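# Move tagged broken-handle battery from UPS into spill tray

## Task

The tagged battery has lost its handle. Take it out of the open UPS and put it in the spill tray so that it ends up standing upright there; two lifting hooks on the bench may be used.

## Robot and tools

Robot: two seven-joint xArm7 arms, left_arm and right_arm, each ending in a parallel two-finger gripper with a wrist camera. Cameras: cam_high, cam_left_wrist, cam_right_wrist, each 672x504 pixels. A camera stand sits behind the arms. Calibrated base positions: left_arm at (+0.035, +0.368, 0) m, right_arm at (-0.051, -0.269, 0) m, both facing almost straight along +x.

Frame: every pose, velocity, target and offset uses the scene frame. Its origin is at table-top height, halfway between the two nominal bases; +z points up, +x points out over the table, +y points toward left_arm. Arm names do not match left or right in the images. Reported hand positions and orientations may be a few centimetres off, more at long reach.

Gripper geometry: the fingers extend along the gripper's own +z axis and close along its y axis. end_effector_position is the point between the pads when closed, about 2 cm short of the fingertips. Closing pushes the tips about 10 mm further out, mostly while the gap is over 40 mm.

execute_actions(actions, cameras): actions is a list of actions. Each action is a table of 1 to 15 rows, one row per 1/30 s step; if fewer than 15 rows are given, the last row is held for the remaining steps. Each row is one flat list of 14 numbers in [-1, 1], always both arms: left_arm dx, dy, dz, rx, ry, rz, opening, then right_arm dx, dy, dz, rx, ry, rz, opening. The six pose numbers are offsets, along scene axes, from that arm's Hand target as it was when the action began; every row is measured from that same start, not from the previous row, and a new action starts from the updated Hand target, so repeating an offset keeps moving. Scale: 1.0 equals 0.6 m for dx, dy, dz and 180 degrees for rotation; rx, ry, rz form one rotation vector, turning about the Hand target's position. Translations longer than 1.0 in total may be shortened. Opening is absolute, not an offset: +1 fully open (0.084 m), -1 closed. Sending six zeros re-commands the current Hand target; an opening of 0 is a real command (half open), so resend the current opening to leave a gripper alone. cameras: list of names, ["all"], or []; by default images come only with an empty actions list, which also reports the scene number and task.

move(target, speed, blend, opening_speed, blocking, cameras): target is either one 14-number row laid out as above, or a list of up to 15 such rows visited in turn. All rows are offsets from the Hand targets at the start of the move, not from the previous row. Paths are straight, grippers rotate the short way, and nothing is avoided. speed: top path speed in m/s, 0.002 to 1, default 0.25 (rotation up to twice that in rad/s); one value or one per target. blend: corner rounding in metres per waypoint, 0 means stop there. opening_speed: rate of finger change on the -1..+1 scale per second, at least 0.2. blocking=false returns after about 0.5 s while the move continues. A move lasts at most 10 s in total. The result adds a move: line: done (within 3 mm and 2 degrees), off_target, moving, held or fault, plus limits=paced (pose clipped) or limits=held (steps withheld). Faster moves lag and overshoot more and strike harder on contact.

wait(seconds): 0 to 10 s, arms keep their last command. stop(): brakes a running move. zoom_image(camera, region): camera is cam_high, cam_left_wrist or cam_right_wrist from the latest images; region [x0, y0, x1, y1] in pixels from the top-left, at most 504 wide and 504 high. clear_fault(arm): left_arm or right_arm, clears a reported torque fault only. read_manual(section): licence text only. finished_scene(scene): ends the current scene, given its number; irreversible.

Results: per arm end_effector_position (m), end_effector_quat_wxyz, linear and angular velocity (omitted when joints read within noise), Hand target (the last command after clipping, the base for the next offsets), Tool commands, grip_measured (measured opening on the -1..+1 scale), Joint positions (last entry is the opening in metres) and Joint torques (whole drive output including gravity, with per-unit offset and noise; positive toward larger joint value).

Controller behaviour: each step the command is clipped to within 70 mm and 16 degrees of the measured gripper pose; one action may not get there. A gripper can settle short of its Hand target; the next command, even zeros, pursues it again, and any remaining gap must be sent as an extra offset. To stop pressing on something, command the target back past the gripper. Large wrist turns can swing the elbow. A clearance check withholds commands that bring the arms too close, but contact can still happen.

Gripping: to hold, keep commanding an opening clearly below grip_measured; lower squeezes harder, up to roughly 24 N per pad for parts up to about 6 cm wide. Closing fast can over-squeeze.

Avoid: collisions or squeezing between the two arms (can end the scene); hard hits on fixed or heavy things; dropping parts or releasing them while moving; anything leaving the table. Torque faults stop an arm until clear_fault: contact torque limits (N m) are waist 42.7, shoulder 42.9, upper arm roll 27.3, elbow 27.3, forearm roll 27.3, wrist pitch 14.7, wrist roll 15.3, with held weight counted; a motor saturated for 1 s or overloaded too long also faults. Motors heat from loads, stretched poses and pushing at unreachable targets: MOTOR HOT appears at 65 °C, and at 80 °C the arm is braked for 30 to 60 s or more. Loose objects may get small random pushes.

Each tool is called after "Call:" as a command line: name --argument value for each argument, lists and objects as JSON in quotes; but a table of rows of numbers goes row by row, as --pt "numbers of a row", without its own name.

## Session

Scene 1 done. Now scene 2.

Call:
execute_actions --actions '[]'

Call:
zoom_image --camera "cam_high" --region '[200, 130, 560, 400]'

Scene clock: 0.00 s.
left_arm: end_effector_position=(+0.5428, +0.1498, +0.3157) grip_measured=+1.00 end_effector_quat_wxyz=(-0.113, +0.679, -0.419, +0.592) | right_arm: end_effector_position=(+0.3570, -0.4866, +0.1214) grip_measured=+1.00 end_effector_quat_wxyz=(-0.267, +0.537, +0.794, +0.101)
Joint positions: left_arm=[1.046 -0.223 -1.376 0.527 0.141 -0.742 0.436 0.084] | right_arm=[-0.573 0.532 0.027 1.527 0.185 1.542 -2.598 0.084]
Joint velocities: within noise
Joint torques (N m): no reading
Hand target: left_arm +0.5428, +0.1498, +0.3157; -0.113, +0.679, -0.419, +0.592 | right_arm +0.3570, -0.4866, +0.1214; -0.267, +0.537, +0.794, +0.101
Tool commands: left_gripper/opening=+1.0 right_gripper/opening=+1.0

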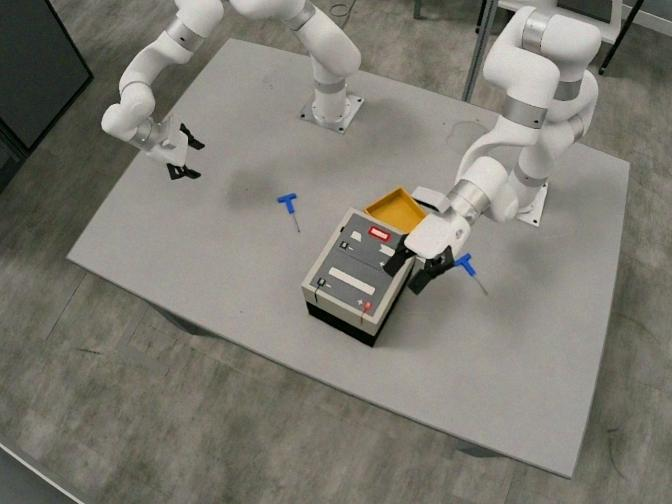

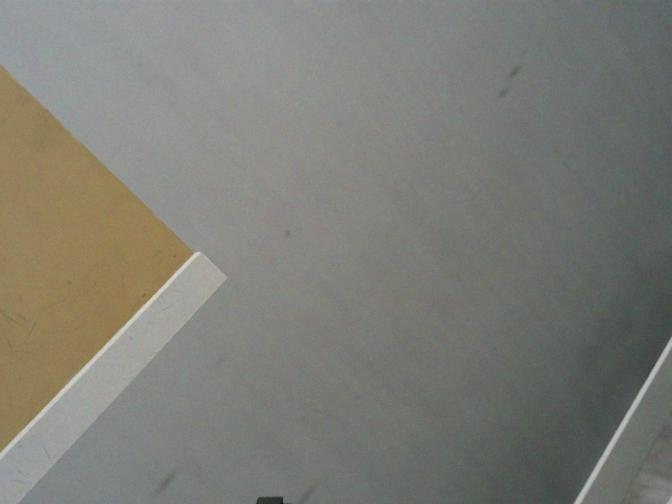

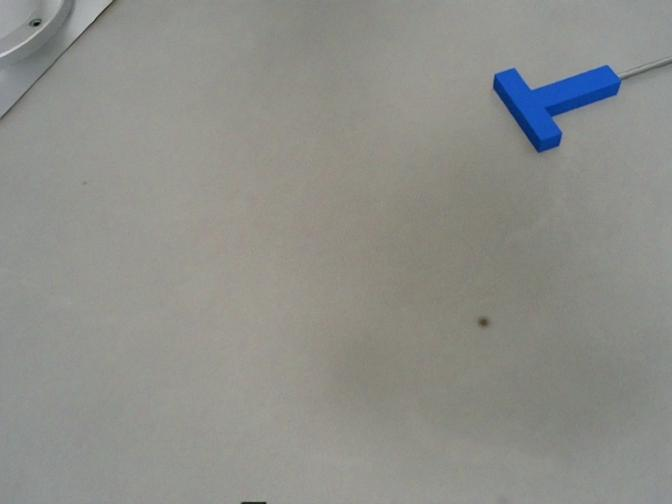

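Scaled by 1.400 from the camera's 672x504 image, which has a finer 960x720 frame.

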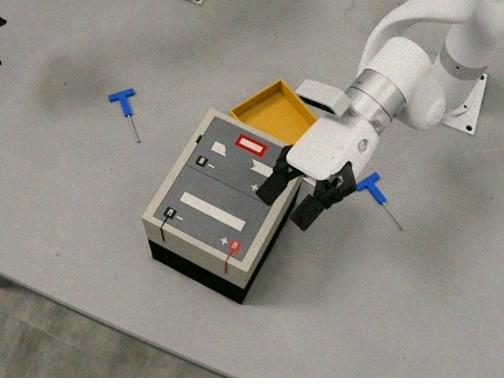

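Call:
move --pt "-0.1 0.15 0.1 0.12 0.08 -0.11 0 0.003 0.1 0.2 -0.004 -0.07 0.18 0" --pt "-0.305 0.2 0.007 0.3645 0.2396 -0.3379 0 0.005 0.394 0.298 -0.0118 -0.2107 0.5553 0" --speed 0.35 --blend '[0.08,0]' --cameras '["all"]'

Scene clock: 6.47 s.
left_arm: end_effector_position=(+0.3598, +0.2698, +0.3199) grip_measured=-0.01 end_effector_quat_wxyz=(-0.001, -0.383, +0.924, +0.000) | right_arm: end_effector_position=(+0.3600, -0.2502, +0.3002) grip_measured=-0.01 end_effector_quat_wxyz=(+0.000, -0.301, +0.954, +0.001)
Joint positions: left_arm=[0.816 0.097 -1.193 1.426 3.232 -1.391 -1.179 0.044] | right_arm=[-0.286 -0.244 0.333 1.084 0.083 1.316 -3.78 0.044]
Joint torques (N m): left_arm=[-2.88 -3.6 -3.11 16.36 1.1 -3.41 -1.39] | right_arm=[2.33 -17.52 0.29 11.96 1.15 -3.01 -2.2]
Hand target: left_arm +0.3598, +0.2698, +0.3199; -0.001, -0.383, +0.924, +0.000 | right_arm +0.3600, -0.2502, +0.3002; +0.000, -0.301, +0.954, +0.001
Off the commanded pose: left_arm 0.000 m, 0 deg | right_arm 0.000 m, 0 deg.
move: done; limits=paced

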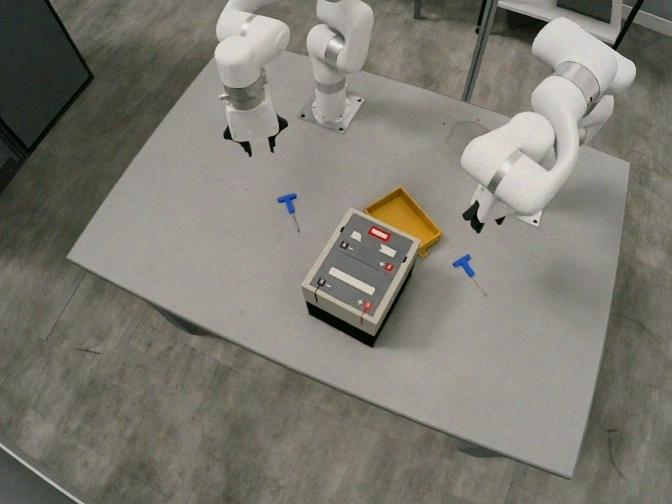

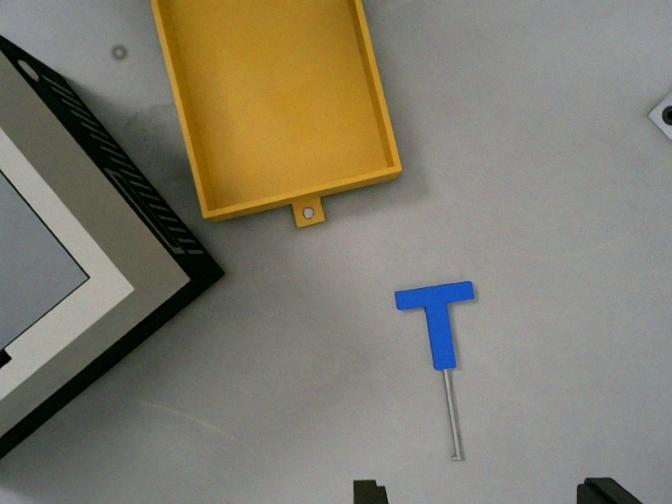

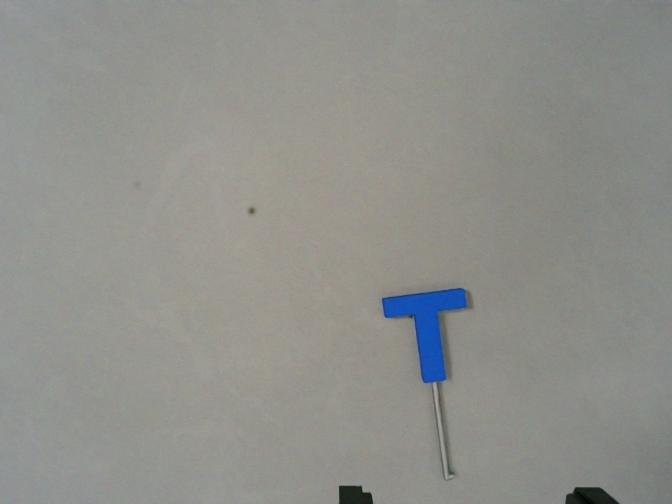

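Call:
zoom_image --camera "cam_left_wrist" --region '[380, 260, 500, 480]'

Call:
zoom_image --camera "cam_right_wrist" --region '[370, 270, 490, 490]'

Scaled by 2.291 from the camera's 672x504 image, which has a finer 960x720 frame.

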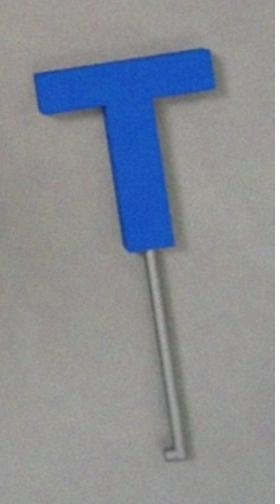

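Scaled by 2.291 from the camera's 672x504 image, which has a finer 960x720 frame.

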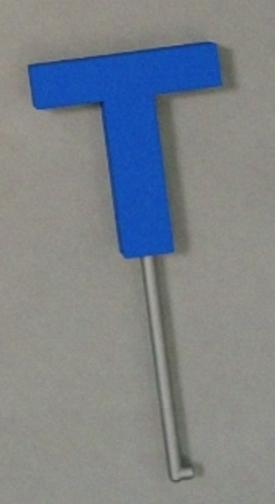

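Call:
move --pt "-0.0525 0.0305 -0.4332 0 0 0.0489 -0.1 -0.0472 0.0383 -0.4003 0 0 0.04 -0.1" --pt "-0.0525 0.0305 -0.4965 0 0 0.0489 -0.1 -0.0472 0.0383 -0.4637 0 0 0.04 -0.1" --speed '[0.3,0.06]' --blend '[0.005,0]' --cameras '["cam_left_wrist","cam_right_wrist"]'

Scene clock: 13.03 s.
left_arm: end_effector_position=(+0.3283, +0.2881, +0.0220) grip_measured=-0.11 end_effector_quat_wxyz=(-0.001, -0.453, +0.892, +0.000) | right_arm: end_effector_position=(+0.3317, -0.2272, +0.0219) grip_measured=-0.11 end_effector_quat_wxyz=(+0.000, -0.360, +0.933, +0.001)
Joint positions: left_arm=[0.436 0.422 -0.873 0.795 3.731 -0.597 -1.838 0.039] | right_arm=[-0.244 0.15 0.379 0.582 -0.126 0.446 -3.678 0.039]
Joint torques (N m): left_arm=[-3.24 -11.05 -1.76 5.52 1.22 -0.24 -1.25] | right_arm=[2.3 -8.32 -1.44 13.24 -1.32 -3.08 1.94]
Hand target: left_arm +0.3283, +0.2881, +0.0220; +0.000, -0.453, +0.892, +0.000 | right_arm +0.3317, -0.2272, +0.0219; +0.000, -0.360, +0.933, +0.001
Off the commanded pose: left_arm 0.000 m, 0 deg | right_arm 0.000 m, 0 deg.
move: done
Images, in order (width x height): cam_left_wrist 672x504, cam_right_wrist 672x504.

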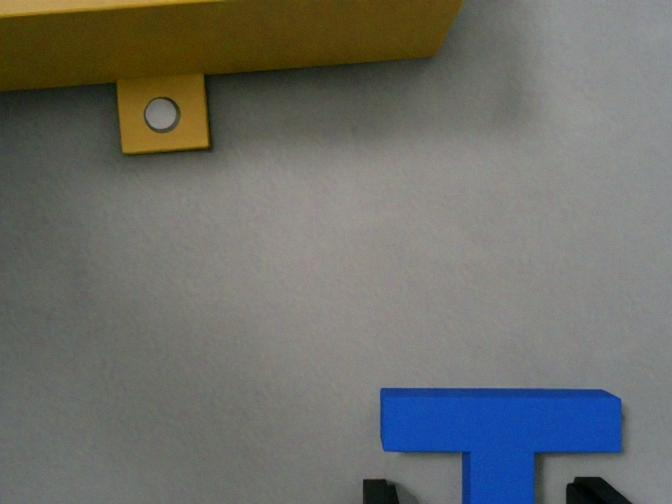

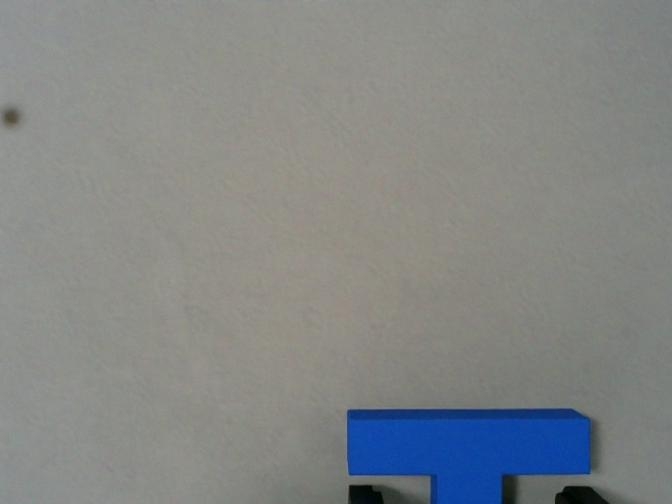

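Call:
move --pt "-0.0043 0.0032 0 0 0 0 -0.1 0 0 0 0 0 0 -0.1" --pt "-0.0043 0.0032 0 0 0 0 -1 0 0 0 0 0 0 -1" --pt "-0.0043 0.0032 0.23 0 0 0 -1 0 0 0.23 0 0 0 -1" --speed '[0.1,0.1,0.2]' --cameras '["cam_left_wrist","cam_right_wrist"]'

Scene clock: 16.10 s.
left_arm: end_effector_position=(+0.3257, +0.2900, +0.1600) grip_measured=-0.69 end_effector_quat_wxyz=(-0.001, -0.453, +0.892, +0.000) | right_arm: end_effector_position=(+0.3317, -0.2272, +0.1599) grip_measured=-0.69 end_effector_quat_wxyz=(+0.000, -0.360, +0.933, +0.001)
Joint positions: left_arm=[0.857 0.044 -1.144 0.933 3.191 -0.916 -1.257 0.014] | right_arm=[-0.246 -0.217 0.388 0.697 0.106 0.902 -3.854 0.014]
Joint torques (N m): left_arm=[3.74 -12.21 1.25 9.21 -1.39 -0.32 1.24] | right_arm=[2.35 -17.18 -4.54 17.09 1.17 -0.02 -2.19]
Hand target: left_arm +0.3257, +0.2901, +0.1600; +0.000, -0.453, +0.892, +0.000 | right_arm +0.3317, -0.2272, +0.1599; +0.000, -0.360, +0.933, +0.001
Off the commanded pose: left_arm 0.000 m, 0 deg | right_arm 0.000 m, 0 deg.
move: done
Images, in order (width x height): cam_left_wrist 672x504, cam_right_wrist 672x504.

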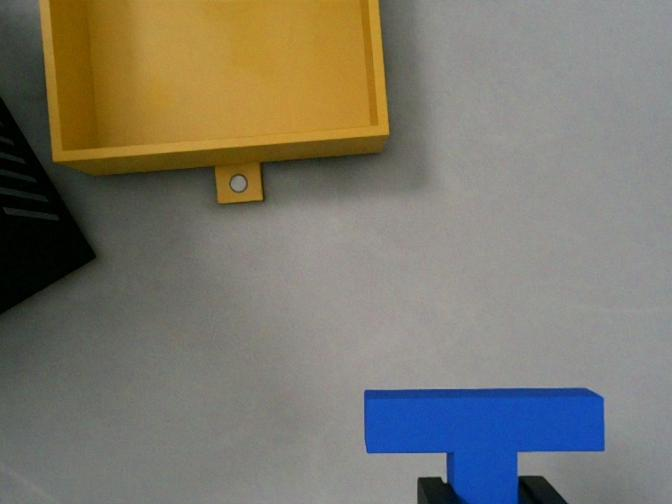

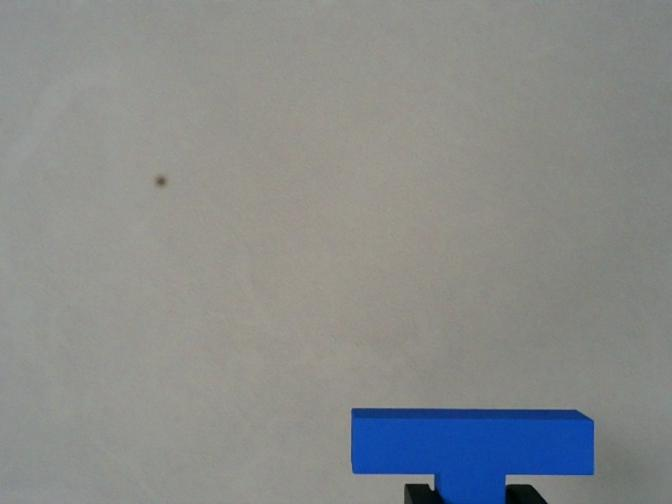

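Call:
move --pt "0.03 -0.03 0.22 -0.08 0.024 0.066 -1 0.08 0.045 0.267 0 0 -0.765 -1" --pt "0.12 -0.2 0.28 -0.16 0.05 0.132 -1 0.164 0.095 0.283 0.1427 0.2844 -0.716 -1" --pt "0.1905 -0.3335 0.2667 -0.2435 0.0741 0.2013 -1 0.18 0.145 0.283 0.2741 0.546 -0.5698 -1" --speed 0.4 --blend '[0.03,0.03,0]' --cameras '["all"]'

Scene clock: 26.20 s.
left_arm: end_effector_position=(+0.4400, +0.0900, +0.3200) grip_measured=-0.69 end_effector_quat_wxyz=(+0.265, +0.665, -0.641, +0.277) | right_arm: end_effector_position=(+0.4397, -0.1402, +0.3298) grip_measured=-0.69 end_effector_quat_wxyz=(+0.475, -0.524, -0.476, -0.524)
Joint positions: left_arm=[0.554 0.467 -1.05 1.578 2.779 -1.009 -1.837 0.014] | right_arm=[-0.633 0.235 0.437 1.08 1.396 1.624 -2.273 0.014]
Joint torques (N m): left_arm=[-3.27 -13.71 -3.6 9.95 -2.75 0.83 -1.32] | right_arm=[-2.64 -11.57 5.46 10.33 2.31 2.92 -2.08]
Hand target: left_arm +0.4400, +0.0900, +0.3200; +0.265, +0.665, -0.641, +0.277 | right_arm +0.4397, -0.1402, +0.3297; -0.475, +0.524, +0.476, +0.524
Off the commanded pose: left_arm 0.000 m, 0 deg | right_arm 0.000 m, 0 deg.
move: done

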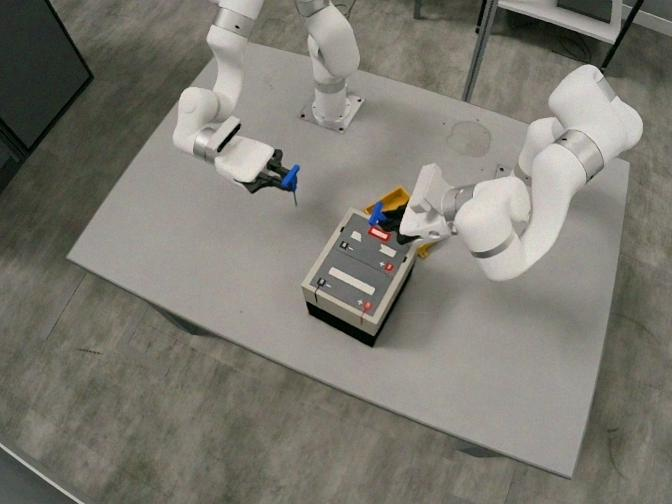

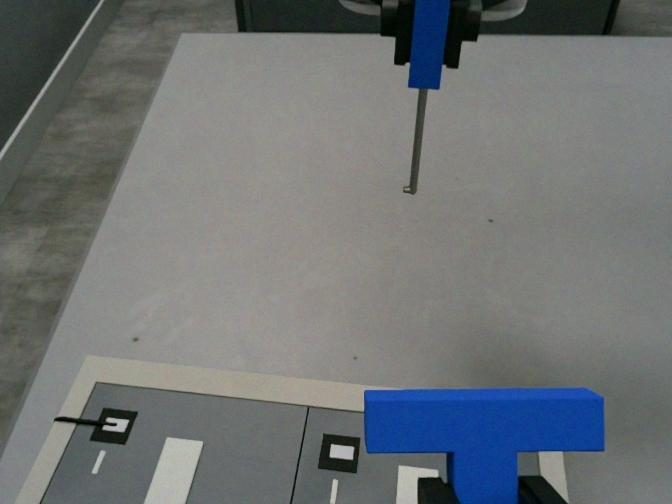

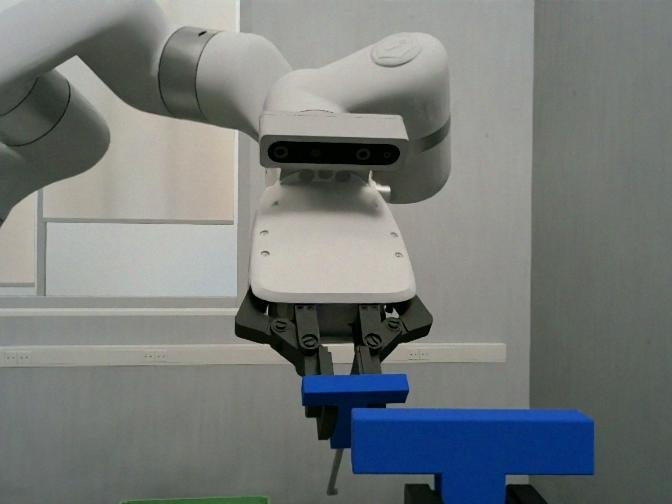

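Call:
move --target '[0,0.1,-0.02,0,0,-0.043,-1,0.017,0.10,-0.02,0,0,0,-1]' --speed 0.2 --cameras '["cam_left_wrist"]'

Call:
zoom_image --camera "cam_left_wrist" --region '[300, 180, 500, 380]'

Scene clock: 27.57 s.
left_arm: end_effector_position=(+0.4400, +0.1499, +0.3080) grip_measured=-0.69 end_effector_quat_wxyz=(-0.283, -0.620, +0.684, -0.258) | right_arm: end_effector_position=(+0.4499, -0.0802, +0.3177) grip_measured=-0.69 end_effector_quat_wxyz=(+0.475, -0.524, -0.476, -0.524)
Joint positions: left_arm=[0.649 0.552 -1.057 1.603 2.82 -1.151 -1.657 0.014] | right_arm=[-0.544 0.257 0.499 1.065 1.475 1.494 -2.3 0.014]
Joint torques (N m): left_arm=[3.73 -15.31 -4.49 15.53 -0.12 -2.69 1.19] | right_arm=[2.36 -11.6 6.22 16.29 2.16 -0.09 -2.11]
Hand target: left_arm +0.4400, +0.1500, +0.3080; -0.283, -0.620, +0.684, -0.258 | right_arm +0.4499, -0.0802, +0.3177; -0.475, +0.524, +0.476, +0.524
Off the commanded pose: left_arm 0.000 m, 0 deg | right_arm 0.000 m, 0 deg.
move: done
Images, in order (width x height): cam_left_wrist 672x504.

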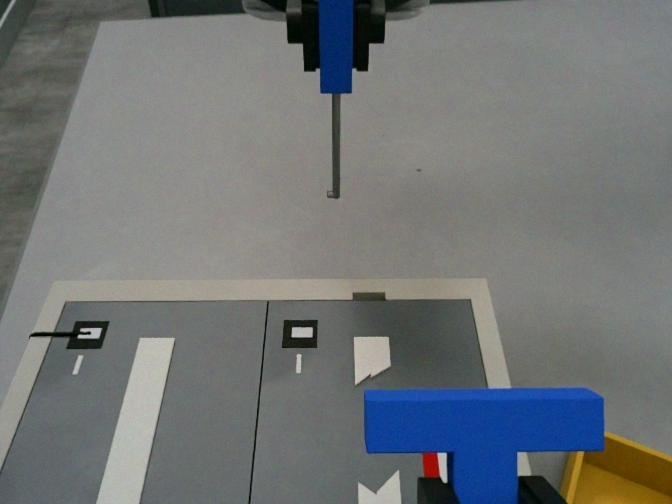

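Scaled by 2.520 from the camera's 672x504 image, which has a finer 960x720 frame.

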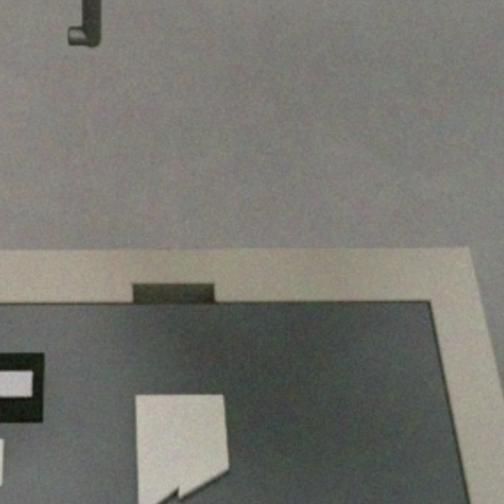

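Call:
move --target '[0,0,0,0,0,0,-1,-0.0247,0.0517,-0.0333,0,0,0,-1]' --speed 0.12 --cameras '["cam_left_wrist"]'

Call:
zoom_image --camera "cam_left_wrist" --region '[320, 220, 420, 320]'

Scene clock: 30.77 s.
left_arm: end_effector_position=(+0.4400, +0.1500, +0.3080) grip_measured=-0.69 end_effector_quat_wxyz=(-0.283, -0.620, +0.684, -0.258) | right_arm: end_effector_position=(+0.4351, -0.0492, +0.2978) grip_measured=-0.69 end_effector_quat_wxyz=(+0.475, -0.524, -0.476, -0.524)
Joint positions: left_arm=[0.649 0.552 -1.057 1.603 2.82 -1.151 -1.657 0.014] | right_arm=[-0.508 0.247 0.529 0.993 1.526 1.44 -2.365 0.014]
Joint torques (N m): left_arm=[3.59 -15.15 -4.49 15.51 -0.17 -2.69 1.24] | right_arm=[2.2 -21.74 6.05 9.97 2.13 -0.02 -2.1]
Hand target: left_arm +0.4400, +0.1500, +0.3080; -0.283, -0.620, +0.684, -0.258 | right_arm +0.4351, -0.0492, +0.2978; -0.475, +0.524, +0.476, +0.524
Off the commanded pose: left_arm 0.000 m, 0 deg | right_arm 0.000 m, 0 deg.
move: done
Images, in order (width x height): cam_left_wrist 672x504.

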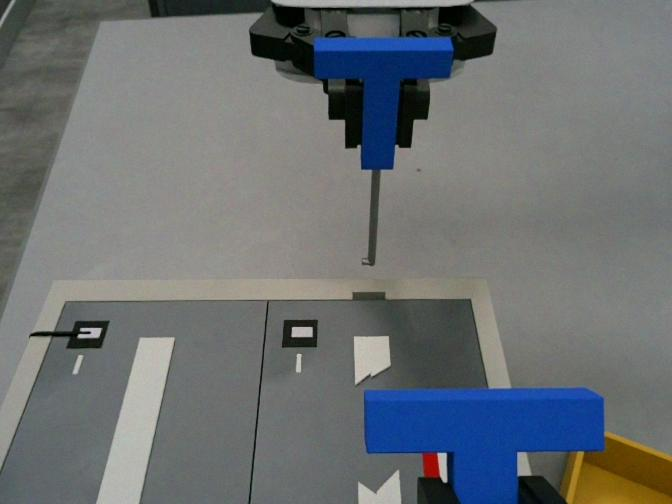

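Scaled by 5.040 from the camera's 672x504 image, which has a finer 960x720 frame.

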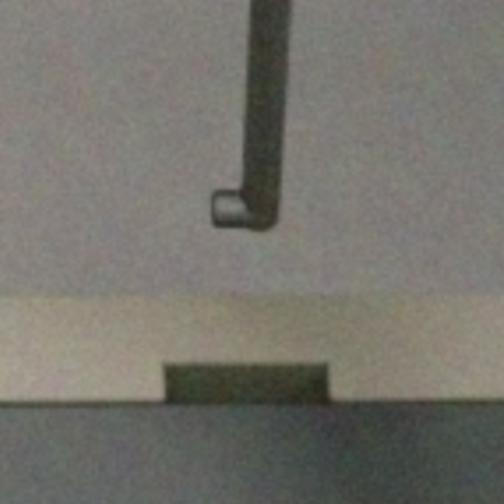

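Call:
move --target '[0,0,0,0,0,0,-1,-0.0008,0.0083,-0.0117,0,0,0,-1]' --speed 0.06 --cameras '["cam_left_wrist"]'

Call:
zoom_image --camera "cam_left_wrist" --region '[320, 220, 420, 320]'

Scene clock: 31.93 s.
left_arm: end_effector_position=(+0.4400, +0.1500, +0.3080) grip_measured=-0.69 end_effector_quat_wxyz=(-0.283, -0.620, +0.684, -0.258) | right_arm: end_effector_position=(+0.4346, -0.0443, +0.2908) grip_measured=-0.69 end_effector_quat_wxyz=(+0.475, -0.524, -0.476, -0.524)
Joint positions: left_arm=[0.649 0.552 -1.057 1.603 2.82 -1.151 -1.657 0.014] | right_arm=[-0.499 0.261 0.533 0.988 1.532 1.426 -2.382 0.014]
Joint torques (N m): left_arm=[3.64 -15.17 -4.41 15.49 -0.22 -2.71 1.18] | right_arm=[3.58 -10.84 8.29 9.62 2.04 0.2 -2.15]
Hand target: left_arm +0.4400, +0.1500, +0.3080; -0.283, -0.620, +0.684, -0.258 | right_arm +0.4346, -0.0442, +0.2907; -0.475, +0.524, +0.476, +0.524
Off the commanded pose: left_arm 0.000 m, 0 deg | right_arm 0.000 m, 0 deg.
move: done
Images, in order (width x height): cam_left_wrist 672x504.

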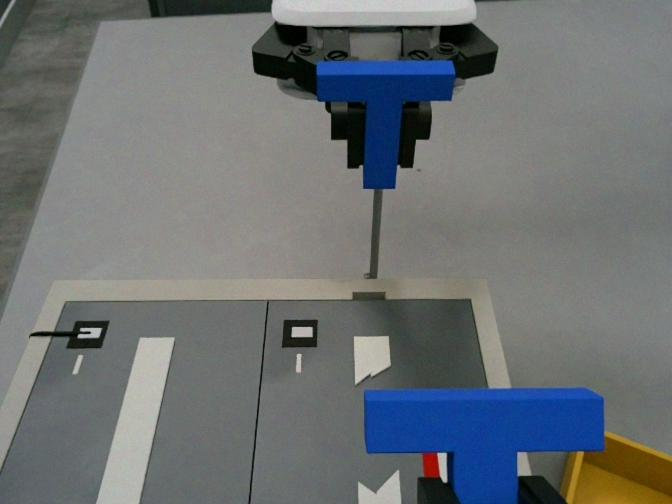

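Scaled by 5.040 from the camera's 672x504 image, which has a finer 960x720 frame.

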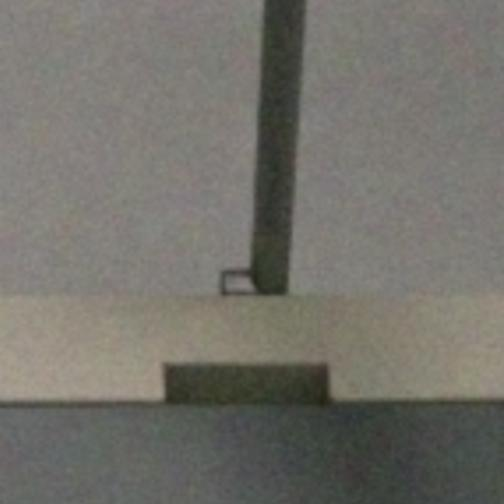

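Call:
move --pt "0 0 0 0 0 0 -1 0 0 0.018 0 0 0 -1" --pt "0 0 0 0 0 0 -1 -0.0005 0.0167 0.018 0 0 0 -1" --speed 0.06 --cameras '["cam_left_wrist"]'

Call:
zoom_image --camera "cam_left_wrist" --region '[320, 220, 420, 320]'

Scene clock: 34.60 s.
left_arm: end_effector_position=(+0.4400, +0.1500, +0.3080) grip_measured=-0.69 end_effector_quat_wxyz=(-0.283, -0.620, +0.684, -0.258) | right_arm: end_effector_position=(+0.4343, -0.0342, +0.3016) grip_measured=-0.69 end_effector_quat_wxyz=(+0.475, -0.524, -0.476, -0.524)
Joint positions: left_arm=[0.649 0.552 -1.057 1.603 2.82 -1.151 -1.657 0.014] | right_arm=[-0.489 0.236 0.546 0.989 1.553 1.415 -2.361 0.014]
Joint torques (N m): left_arm=[3.36 -15.22 -4.51 15.37 -0.24 -2.68 1.2] | right_arm=[2.26 -18.31 6.06 10.02 1.98 -0.05 -2.15]
Hand target: left_arm +0.4400, +0.1500, +0.3080; -0.283, -0.620, +0.684, -0.258 | right_arm +0.4343, -0.0342, +0.3015; -0.475, +0.524, +0.476, +0.524
Off the commanded pose: left_arm 0.000 m, 0 deg | right_arm 0.000 m, 0 deg.
move: done
Images, in order (width x height): cam_left_wrist 672x504.

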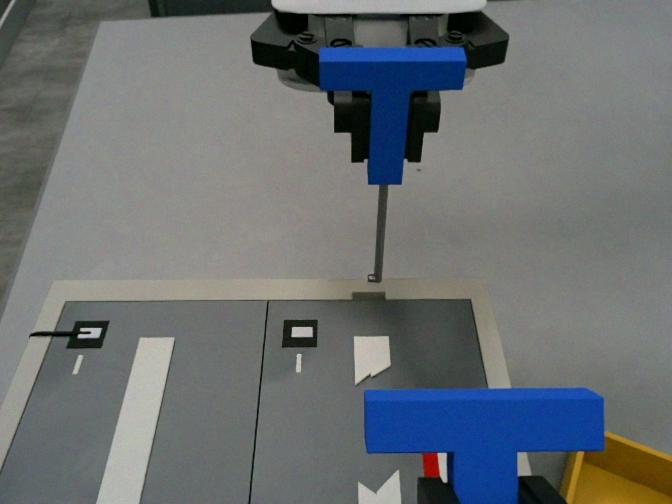

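Scaled by 5.040 from the camera's 672x504 image, which has a finer 960x720 frame.

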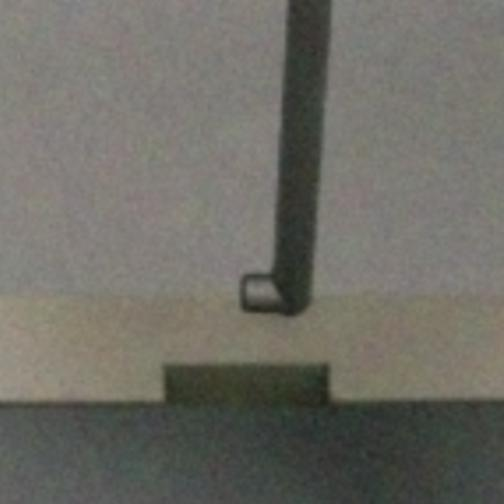

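Call:
move --pt "0 0 0 0 0 0 -1 0.0043 0.0025 0 0 0 0 -1" --pt "0 0 0 0 0 0 -1 0.0043 0.0025 -0.0117 0 0 0 -1" --speed 0.04 --blend 0.001 --cameras '["cam_left_wrist"]'

Call:
zoom_image --camera "cam_left_wrist" --region '[320, 220, 420, 320]'

Scene clock: 36.03 s.
left_arm: end_effector_position=(+0.4400, +0.1500, +0.3080) grip_measured=-0.69 end_effector_quat_wxyz=(-0.283, -0.620, +0.684, -0.258) | right_arm: end_effector_position=(+0.4369, -0.0327, +0.2946) grip_measured=-0.69 end_effector_quat_wxyz=(+0.475, -0.524, -0.476, -0.524)
Joint positions: left_arm=[0.649 0.552 -1.057 1.603 2.82 -1.151 -1.657 0.014] | right_arm=[-0.482 0.26 0.546 0.997 1.55 1.403 -2.374 0.014]
Joint torques (N m): left_arm=[3.2 -15.21 -4.41 15.57 -0.11 -2.71 1.13] | right_arm=[2.44 -11.02 1.44 10.08 -0.49 -0.09 -2.07]
Hand target: left_arm +0.4400, +0.1500, +0.3080; -0.283, -0.620, +0.684, -0.258 | right_arm +0.4369, -0.0327, +0.2945; -0.475, +0.524, +0.476, +0.524
Off the commanded pose: left_arm 0.000 m, 0 deg | right_arm 0.000 m, 0 deg.
move: done
Images, in order (width x height): cam_left_wrist 672x504.

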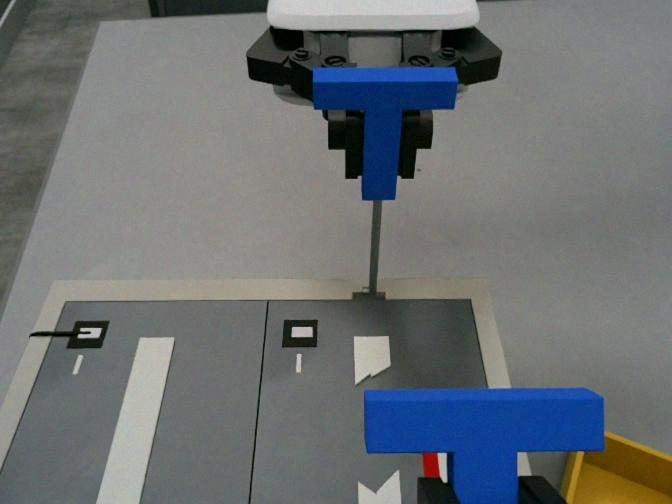

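Scaled by 5.040 from the camera's 672x504 image, which has a finer 960x720 frame.

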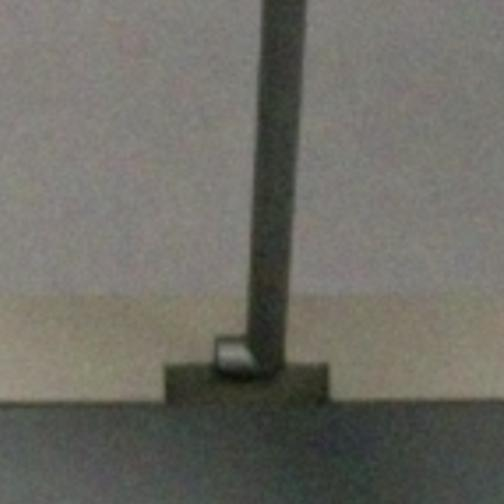

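Call:
move --target '[0,0,0,0,0,0,-1,0,-0.0007,-0.0083,0,0,0,-1]' --speed 0.03 --cameras '["cam_left_wrist"]'

Call:
zoom_image --camera "cam_left_wrist" --region '[320, 220, 420, 320]'

Scene clock: 37.00 s.
left_arm: end_effector_position=(+0.4400, +0.1500, +0.3080) grip_measured=-0.69 end_effector_quat_wxyz=(-0.283, -0.620, +0.684, -0.258) | right_arm: end_effector_position=(+0.4369, -0.0331, +0.2896) grip_measured=-0.69 end_effector_quat_wxyz=(+0.475, -0.524, -0.476, -0.524)
Joint positions: left_arm=[0.649 0.552 -1.057 1.603 2.82 -1.151 -1.657 0.014] | right_arm=[-0.48 0.271 0.545 0.996 1.547 1.4 -2.385 0.014]
Joint torques (N m): left_arm=[3.41 -15.21 -4.64 15.41 -0.21 -2.66 1.17] | right_arm=[1 -11.09 -1.09 9.64 -0.71 -0.72 -2.04]
Hand target: left_arm +0.4400, +0.1500, +0.3080; -0.283, -0.620, +0.684, -0.258 | right_arm +0.4369, -0.0331, +0.2895; -0.475, +0.524, +0.476, +0.524
Off the commanded pose: left_arm 0.000 m, 0 deg | right_arm 0.000 m, 0 deg.
move: done
Images, in order (width x height): cam_left_wrist 672x504.

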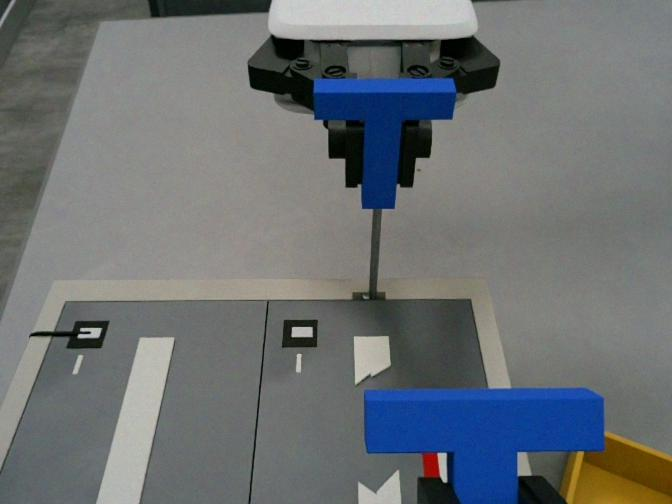

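Scaled by 5.040 from the camera's 672x504 image, which has a finer 960x720 frame.

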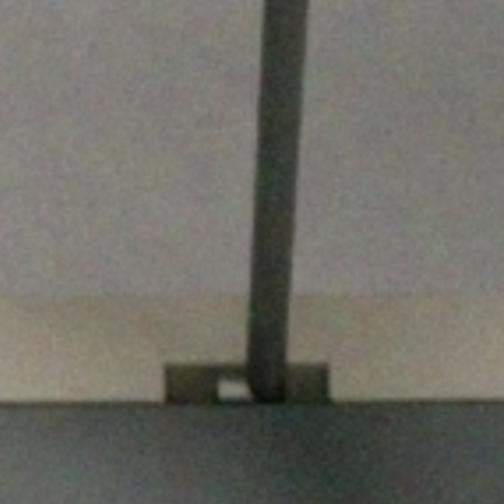

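Call:
move --pt "0 0 0 0 0 0 -1 0 0 -0.02 0 0 0 -1" --pt "0 0 0 0 0 0 -1 0 0 -0.0442 0 0 0 -1" --speed 0.03 --blend 0.001 --cameras '["cam_left_wrist"]'

Call:
zoom_image --camera "cam_left_wrist" --region '[300, 130, 480, 310]'

Scene clock: 38.63 s.
left_arm: end_effector_position=(+0.4400, +0.1500, +0.3080) grip_measured=-0.69 end_effector_quat_wxyz=(-0.283, -0.620, +0.684, -0.258) | right_arm: end_effector_position=(+0.4368, -0.0331, +0.2630) grip_measured=-0.69 end_effector_quat_wxyz=(+0.475, -0.524, -0.476, -0.524)
Joint positions: left_arm=[0.649 0.552 -1.057 1.603 2.82 -1.151 -1.657 0.014] | right_arm=[-0.47 0.333 0.537 0.994 1.534 1.38 -2.442 0.014]
Joint torques (N m): left_arm=[3.17 -15.22 -4.61 15.49 -0.27 -2.73 1.18] | right_arm=[0.69 -11.07 -1.49 12.9 -0.83 -0.85 -2.16]
Hand target: left_arm +0.4400, +0.1500, +0.3080; -0.283, -0.620, +0.684, -0.258 | right_arm +0.4369, -0.0331, +0.2630; -0.475, +0.524, +0.476, +0.524
Off the commanded pose: left_arm 0.000 m, 0 deg | right_arm 0.000 m, 0 deg.
move: done
Images, in order (width x height): cam_left_wrist 672x504.

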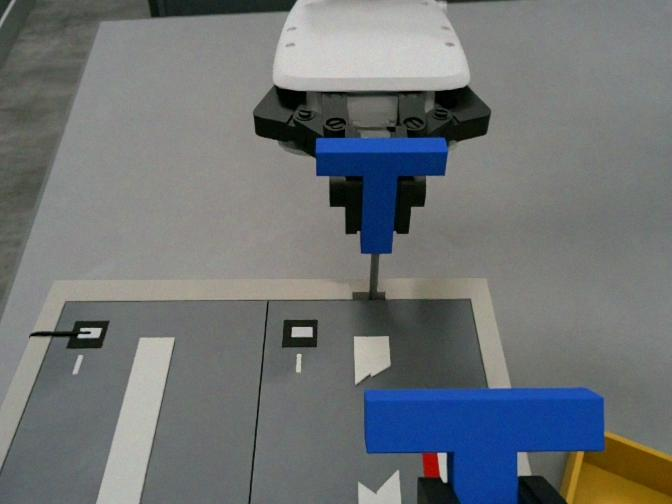

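Scaled by 2.800 from the camera's 672x504 image, which has a finer 960x720 frame.

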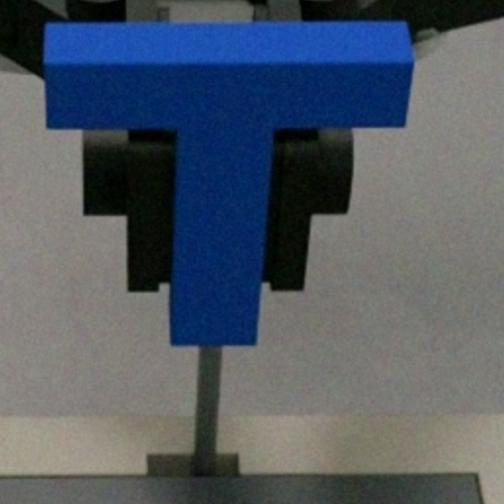

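Call:
move --pt "0 0 0 0 0 0 -1 0 0 0.0008 0 0 0 -0.4" --pt "0 0 0 0 0 0 -1 0.0022 0.0222 -0.005 0 0 0 -0.4" --pt "0 0 0 0 0 0 -1 -0.0023 0.0247 -0.005 0 0 -0.25 -0.4" --pt "0 0 0 0 0 0 -1 -0.0038 0.0295 -0.005 0 0 -0.5 -0.4" --speed '[0.06,0.06,0.2,0.2]' --blend '[0,0.001,0.001,0]' --cameras '["cam_left_wrist","cam_high"]'

Scene clock: 46.70 s.
left_arm: end_effector_position=(+0.4400, +0.1500, +0.3080) grip_measured=-0.69 end_effector_quat_wxyz=(-0.283, -0.620, +0.684, -0.258) | right_arm: end_effector_position=(+0.4346, -0.0154, +0.2600) grip_measured=-0.42 end_effector_quat_wxyz=(+0.034, +0.707, -0.034, +0.706)
Joint positions: left_arm=[0.649 0.552 -1.057 1.603 2.82 -1.151 -1.657 0.014] | right_arm=[-0.144 0.099 1.004 0.68 4.115 1.258 -3.701 0.026]
Joint torques (N m): left_arm=[2.67 -15.33 -4.84 15.38 -0.35 -2.67 1.1] | right_arm=[2.41 -4.22 4.19 15.11 0.75 3.32 -2.19]
Hand target: left_arm +0.4400, +0.1500, +0.3080; -0.283, -0.620, +0.684, -0.258 | right_arm +0.4346, -0.0154, +0.2600; +0.034, +0.707, -0.034, +0.706
Off the commanded pose: left_arm 0.000 m, 0 deg | right_arm 0.000 m, 0 deg.
move: done
Images, in order (width x height): cam_high 672x504, cam_left_wrist 672x504.

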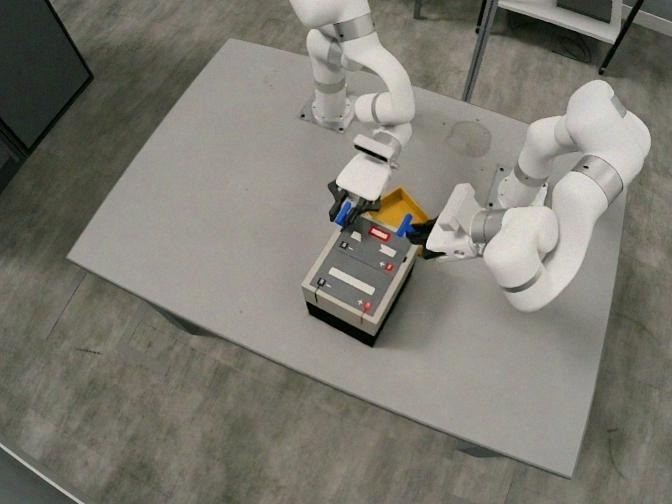

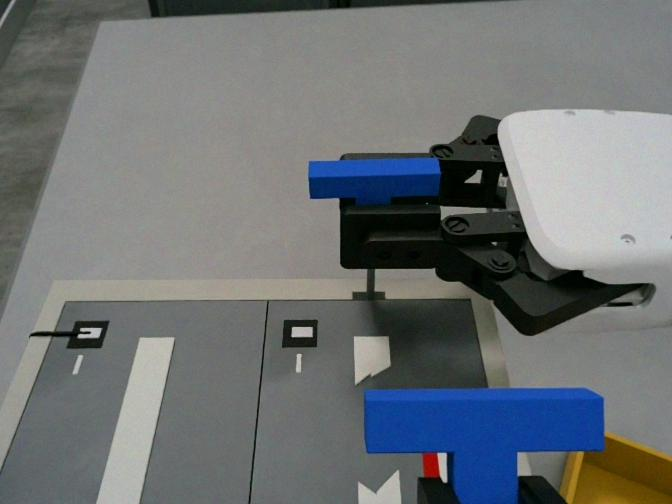

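Call:
move --pt "0 0 0 0 0 0 -1 0 0 0.005 0.0239 0.2488 0 -0.4" --pt "0 0 0 0 0 0 -1 0 0 0.005 0.0239 0.2488 0 -1" --speed 0.15 --cameras '["cam_left_wrist"]'

Scene clock: 51.07 s.
left_arm: end_effector_position=(+0.4400, +0.1500, +0.3080) grip_measured=-0.69 end_effector_quat_wxyz=(-0.283, -0.620, +0.684, -0.258) | right_arm: end_effector_position=(+0.4346, -0.0153, +0.2630) grip_measured=-0.78 end_effector_quat_wxyz=(+0.019, +0.923, -0.044, +0.382)
Joint positions: left_arm=[0.649 0.552 -1.057 1.603 2.82 -1.151 -1.657 0.014] | right_arm=[-0.151 -0.121 0.754 0.877 5.377 0.488 -4.889 0.01]
Joint torques (N m): left_arm=[2.2 -15.33 -4.87 15.28 -0.32 -2.65 1.11] | right_arm=[-2.18 -7.57 -9.36 13.7 0.56 -0.14 -2.22]
Hand target: left_arm +0.4400, +0.1500, +0.3080; -0.283, -0.620, +0.684, -0.258 | right_arm +0.4346, -0.0154, +0.2630; +0.019, +0.923, -0.044, +0.382
Off the commanded pose: left_arm 0.000 m, 0 deg | right_arm 0.000 m, 0 deg.
move: done
Images, in order (width x height): cam_left_wrist 672x504.

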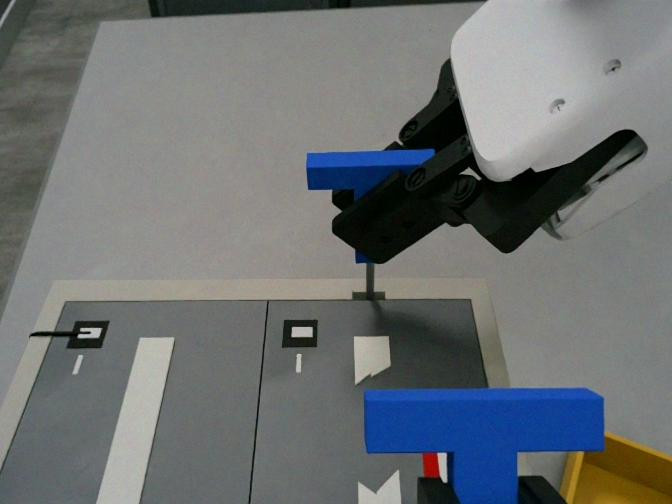

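Call:
move --pt "0 0 0 0 0 0 -1 0 0 0.0025 0 0 0 -1" --pt "0 0 0 0 0 0 -1 0.0015 -0.005 0.0025 0 0 0.25 -1" --pt "0 0 0 0 0 0 -1 0.006 -0.0073 0.0025 0 0 0.5 -1" --speed 0.15 --blend '[0,0.002,0]' --cameras '["cam_left_wrist","cam_right_wrist"]'

Call:
zoom_image --camera "cam_left_wrist" --region '[300, 130, 480, 310]'

Scene clock: 56.17 s.
left_arm: end_effector_position=(+0.4400, +0.1500, +0.3080) grip_measured=-0.69 end_effector_quat_wxyz=(-0.283, -0.620, +0.684, -0.258) | right_arm: end_effector_position=(+0.4369, -0.0136, +0.2667) grip_measured=-0.77 end_effector_quat_wxyz=(-0.103, +0.835, +0.372, +0.392)
Joint positions: left_arm=[0.649 0.552 -1.057 1.603 2.82 -1.151 -1.657 0.014] | right_arm=[1.682 -0.314 -1.243 0.71 5.723 0.019 -6.28 0.01]
Joint torques (N m): left_arm=[1.94 -15.35 -4.92 15.21 -0.49 -2.66 1.03] | right_arm=[-0.53 -0.37 18.12 34.71 0.65 -15.65 -0.38]
Hand target: left_arm +0.4400, +0.1500, +0.3080; -0.283, -0.620, +0.684, -0.258 | right_arm +0.4369, -0.0136, +0.2667; -0.103, +0.835, +0.372, +0.392 (not the last commanded pose)
Tool commands: left_gripper/opening=-1.0 right_gripper/opening=-1.0
Off the commanded pose: left_arm 0.000 m, 0 deg | right_arm 0.007 m, 40 deg.
TORQUE FAULT: the external load on joint 6 (wrist pitch) of the right arm reached its load limit, and that arm stopped. The contact can be on any part of that arm beyond that joint, not only on its tool. A torque fault puts only its own arm into a fault stop. That arm's remaining commands of this call were not run. The hold on joint 6 (wrist pitch) of that arm was moved back by the arm itself, up to 3 degrees, as the stop began. That arm is still stopped at the end of this call. While its stop runs, that arm, its gripper or tool too, takes no new command.
CLEAR FAULT: the right arm stays stopped (state 4) until you call clear_fault(arm="right_arm").
End effector pose when the fault began: right_arm: position (+0.4358, -0.0170, +0.2606), quat_wxyz (-0.095, +0.842, +0.373, +0.379)
Joint positions when the fault began: right_arm=[1.674 -0.309 -1.233 0.713 5.728 0.055 -6.281 0.01]
move: fault (right_arm); path passed 2 of 3 targets
Images, in order (width x height): cam_left_wrist 672x504, cam_right_wrist 672x504.

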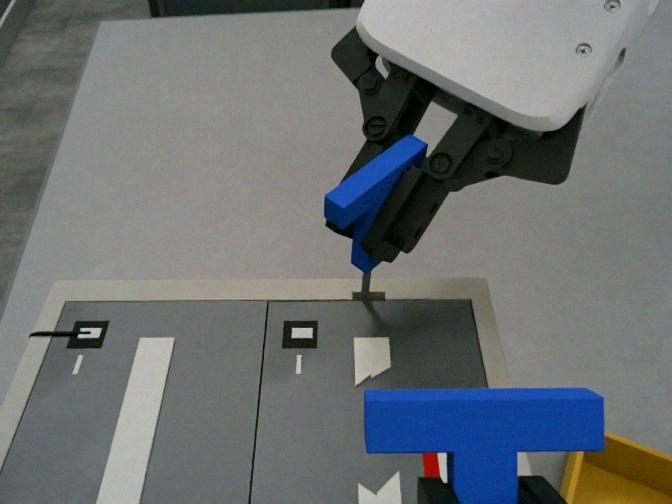

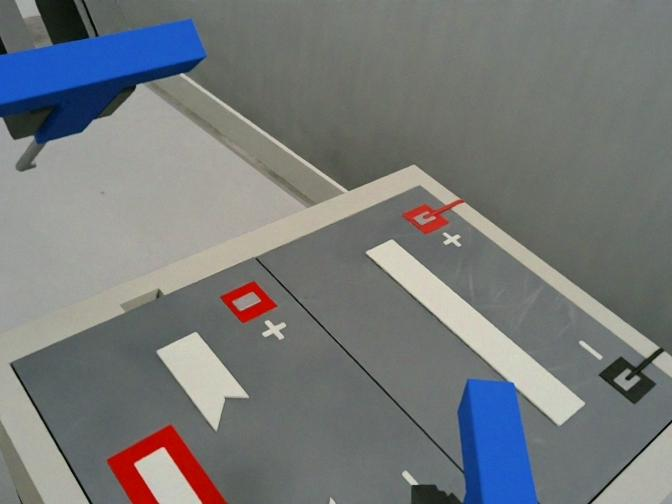

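Scaled by 2.800 from the camera's 672x504 image, which has a finer 960x720 frame.

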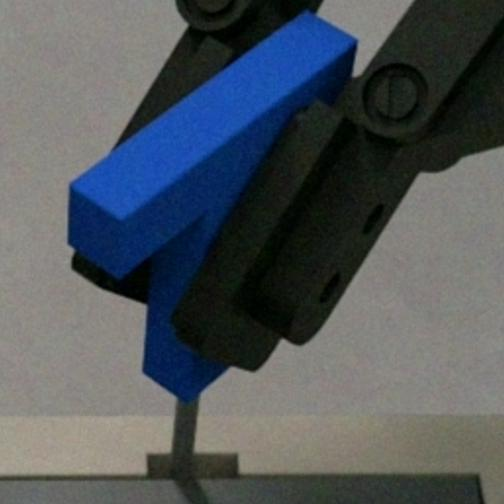

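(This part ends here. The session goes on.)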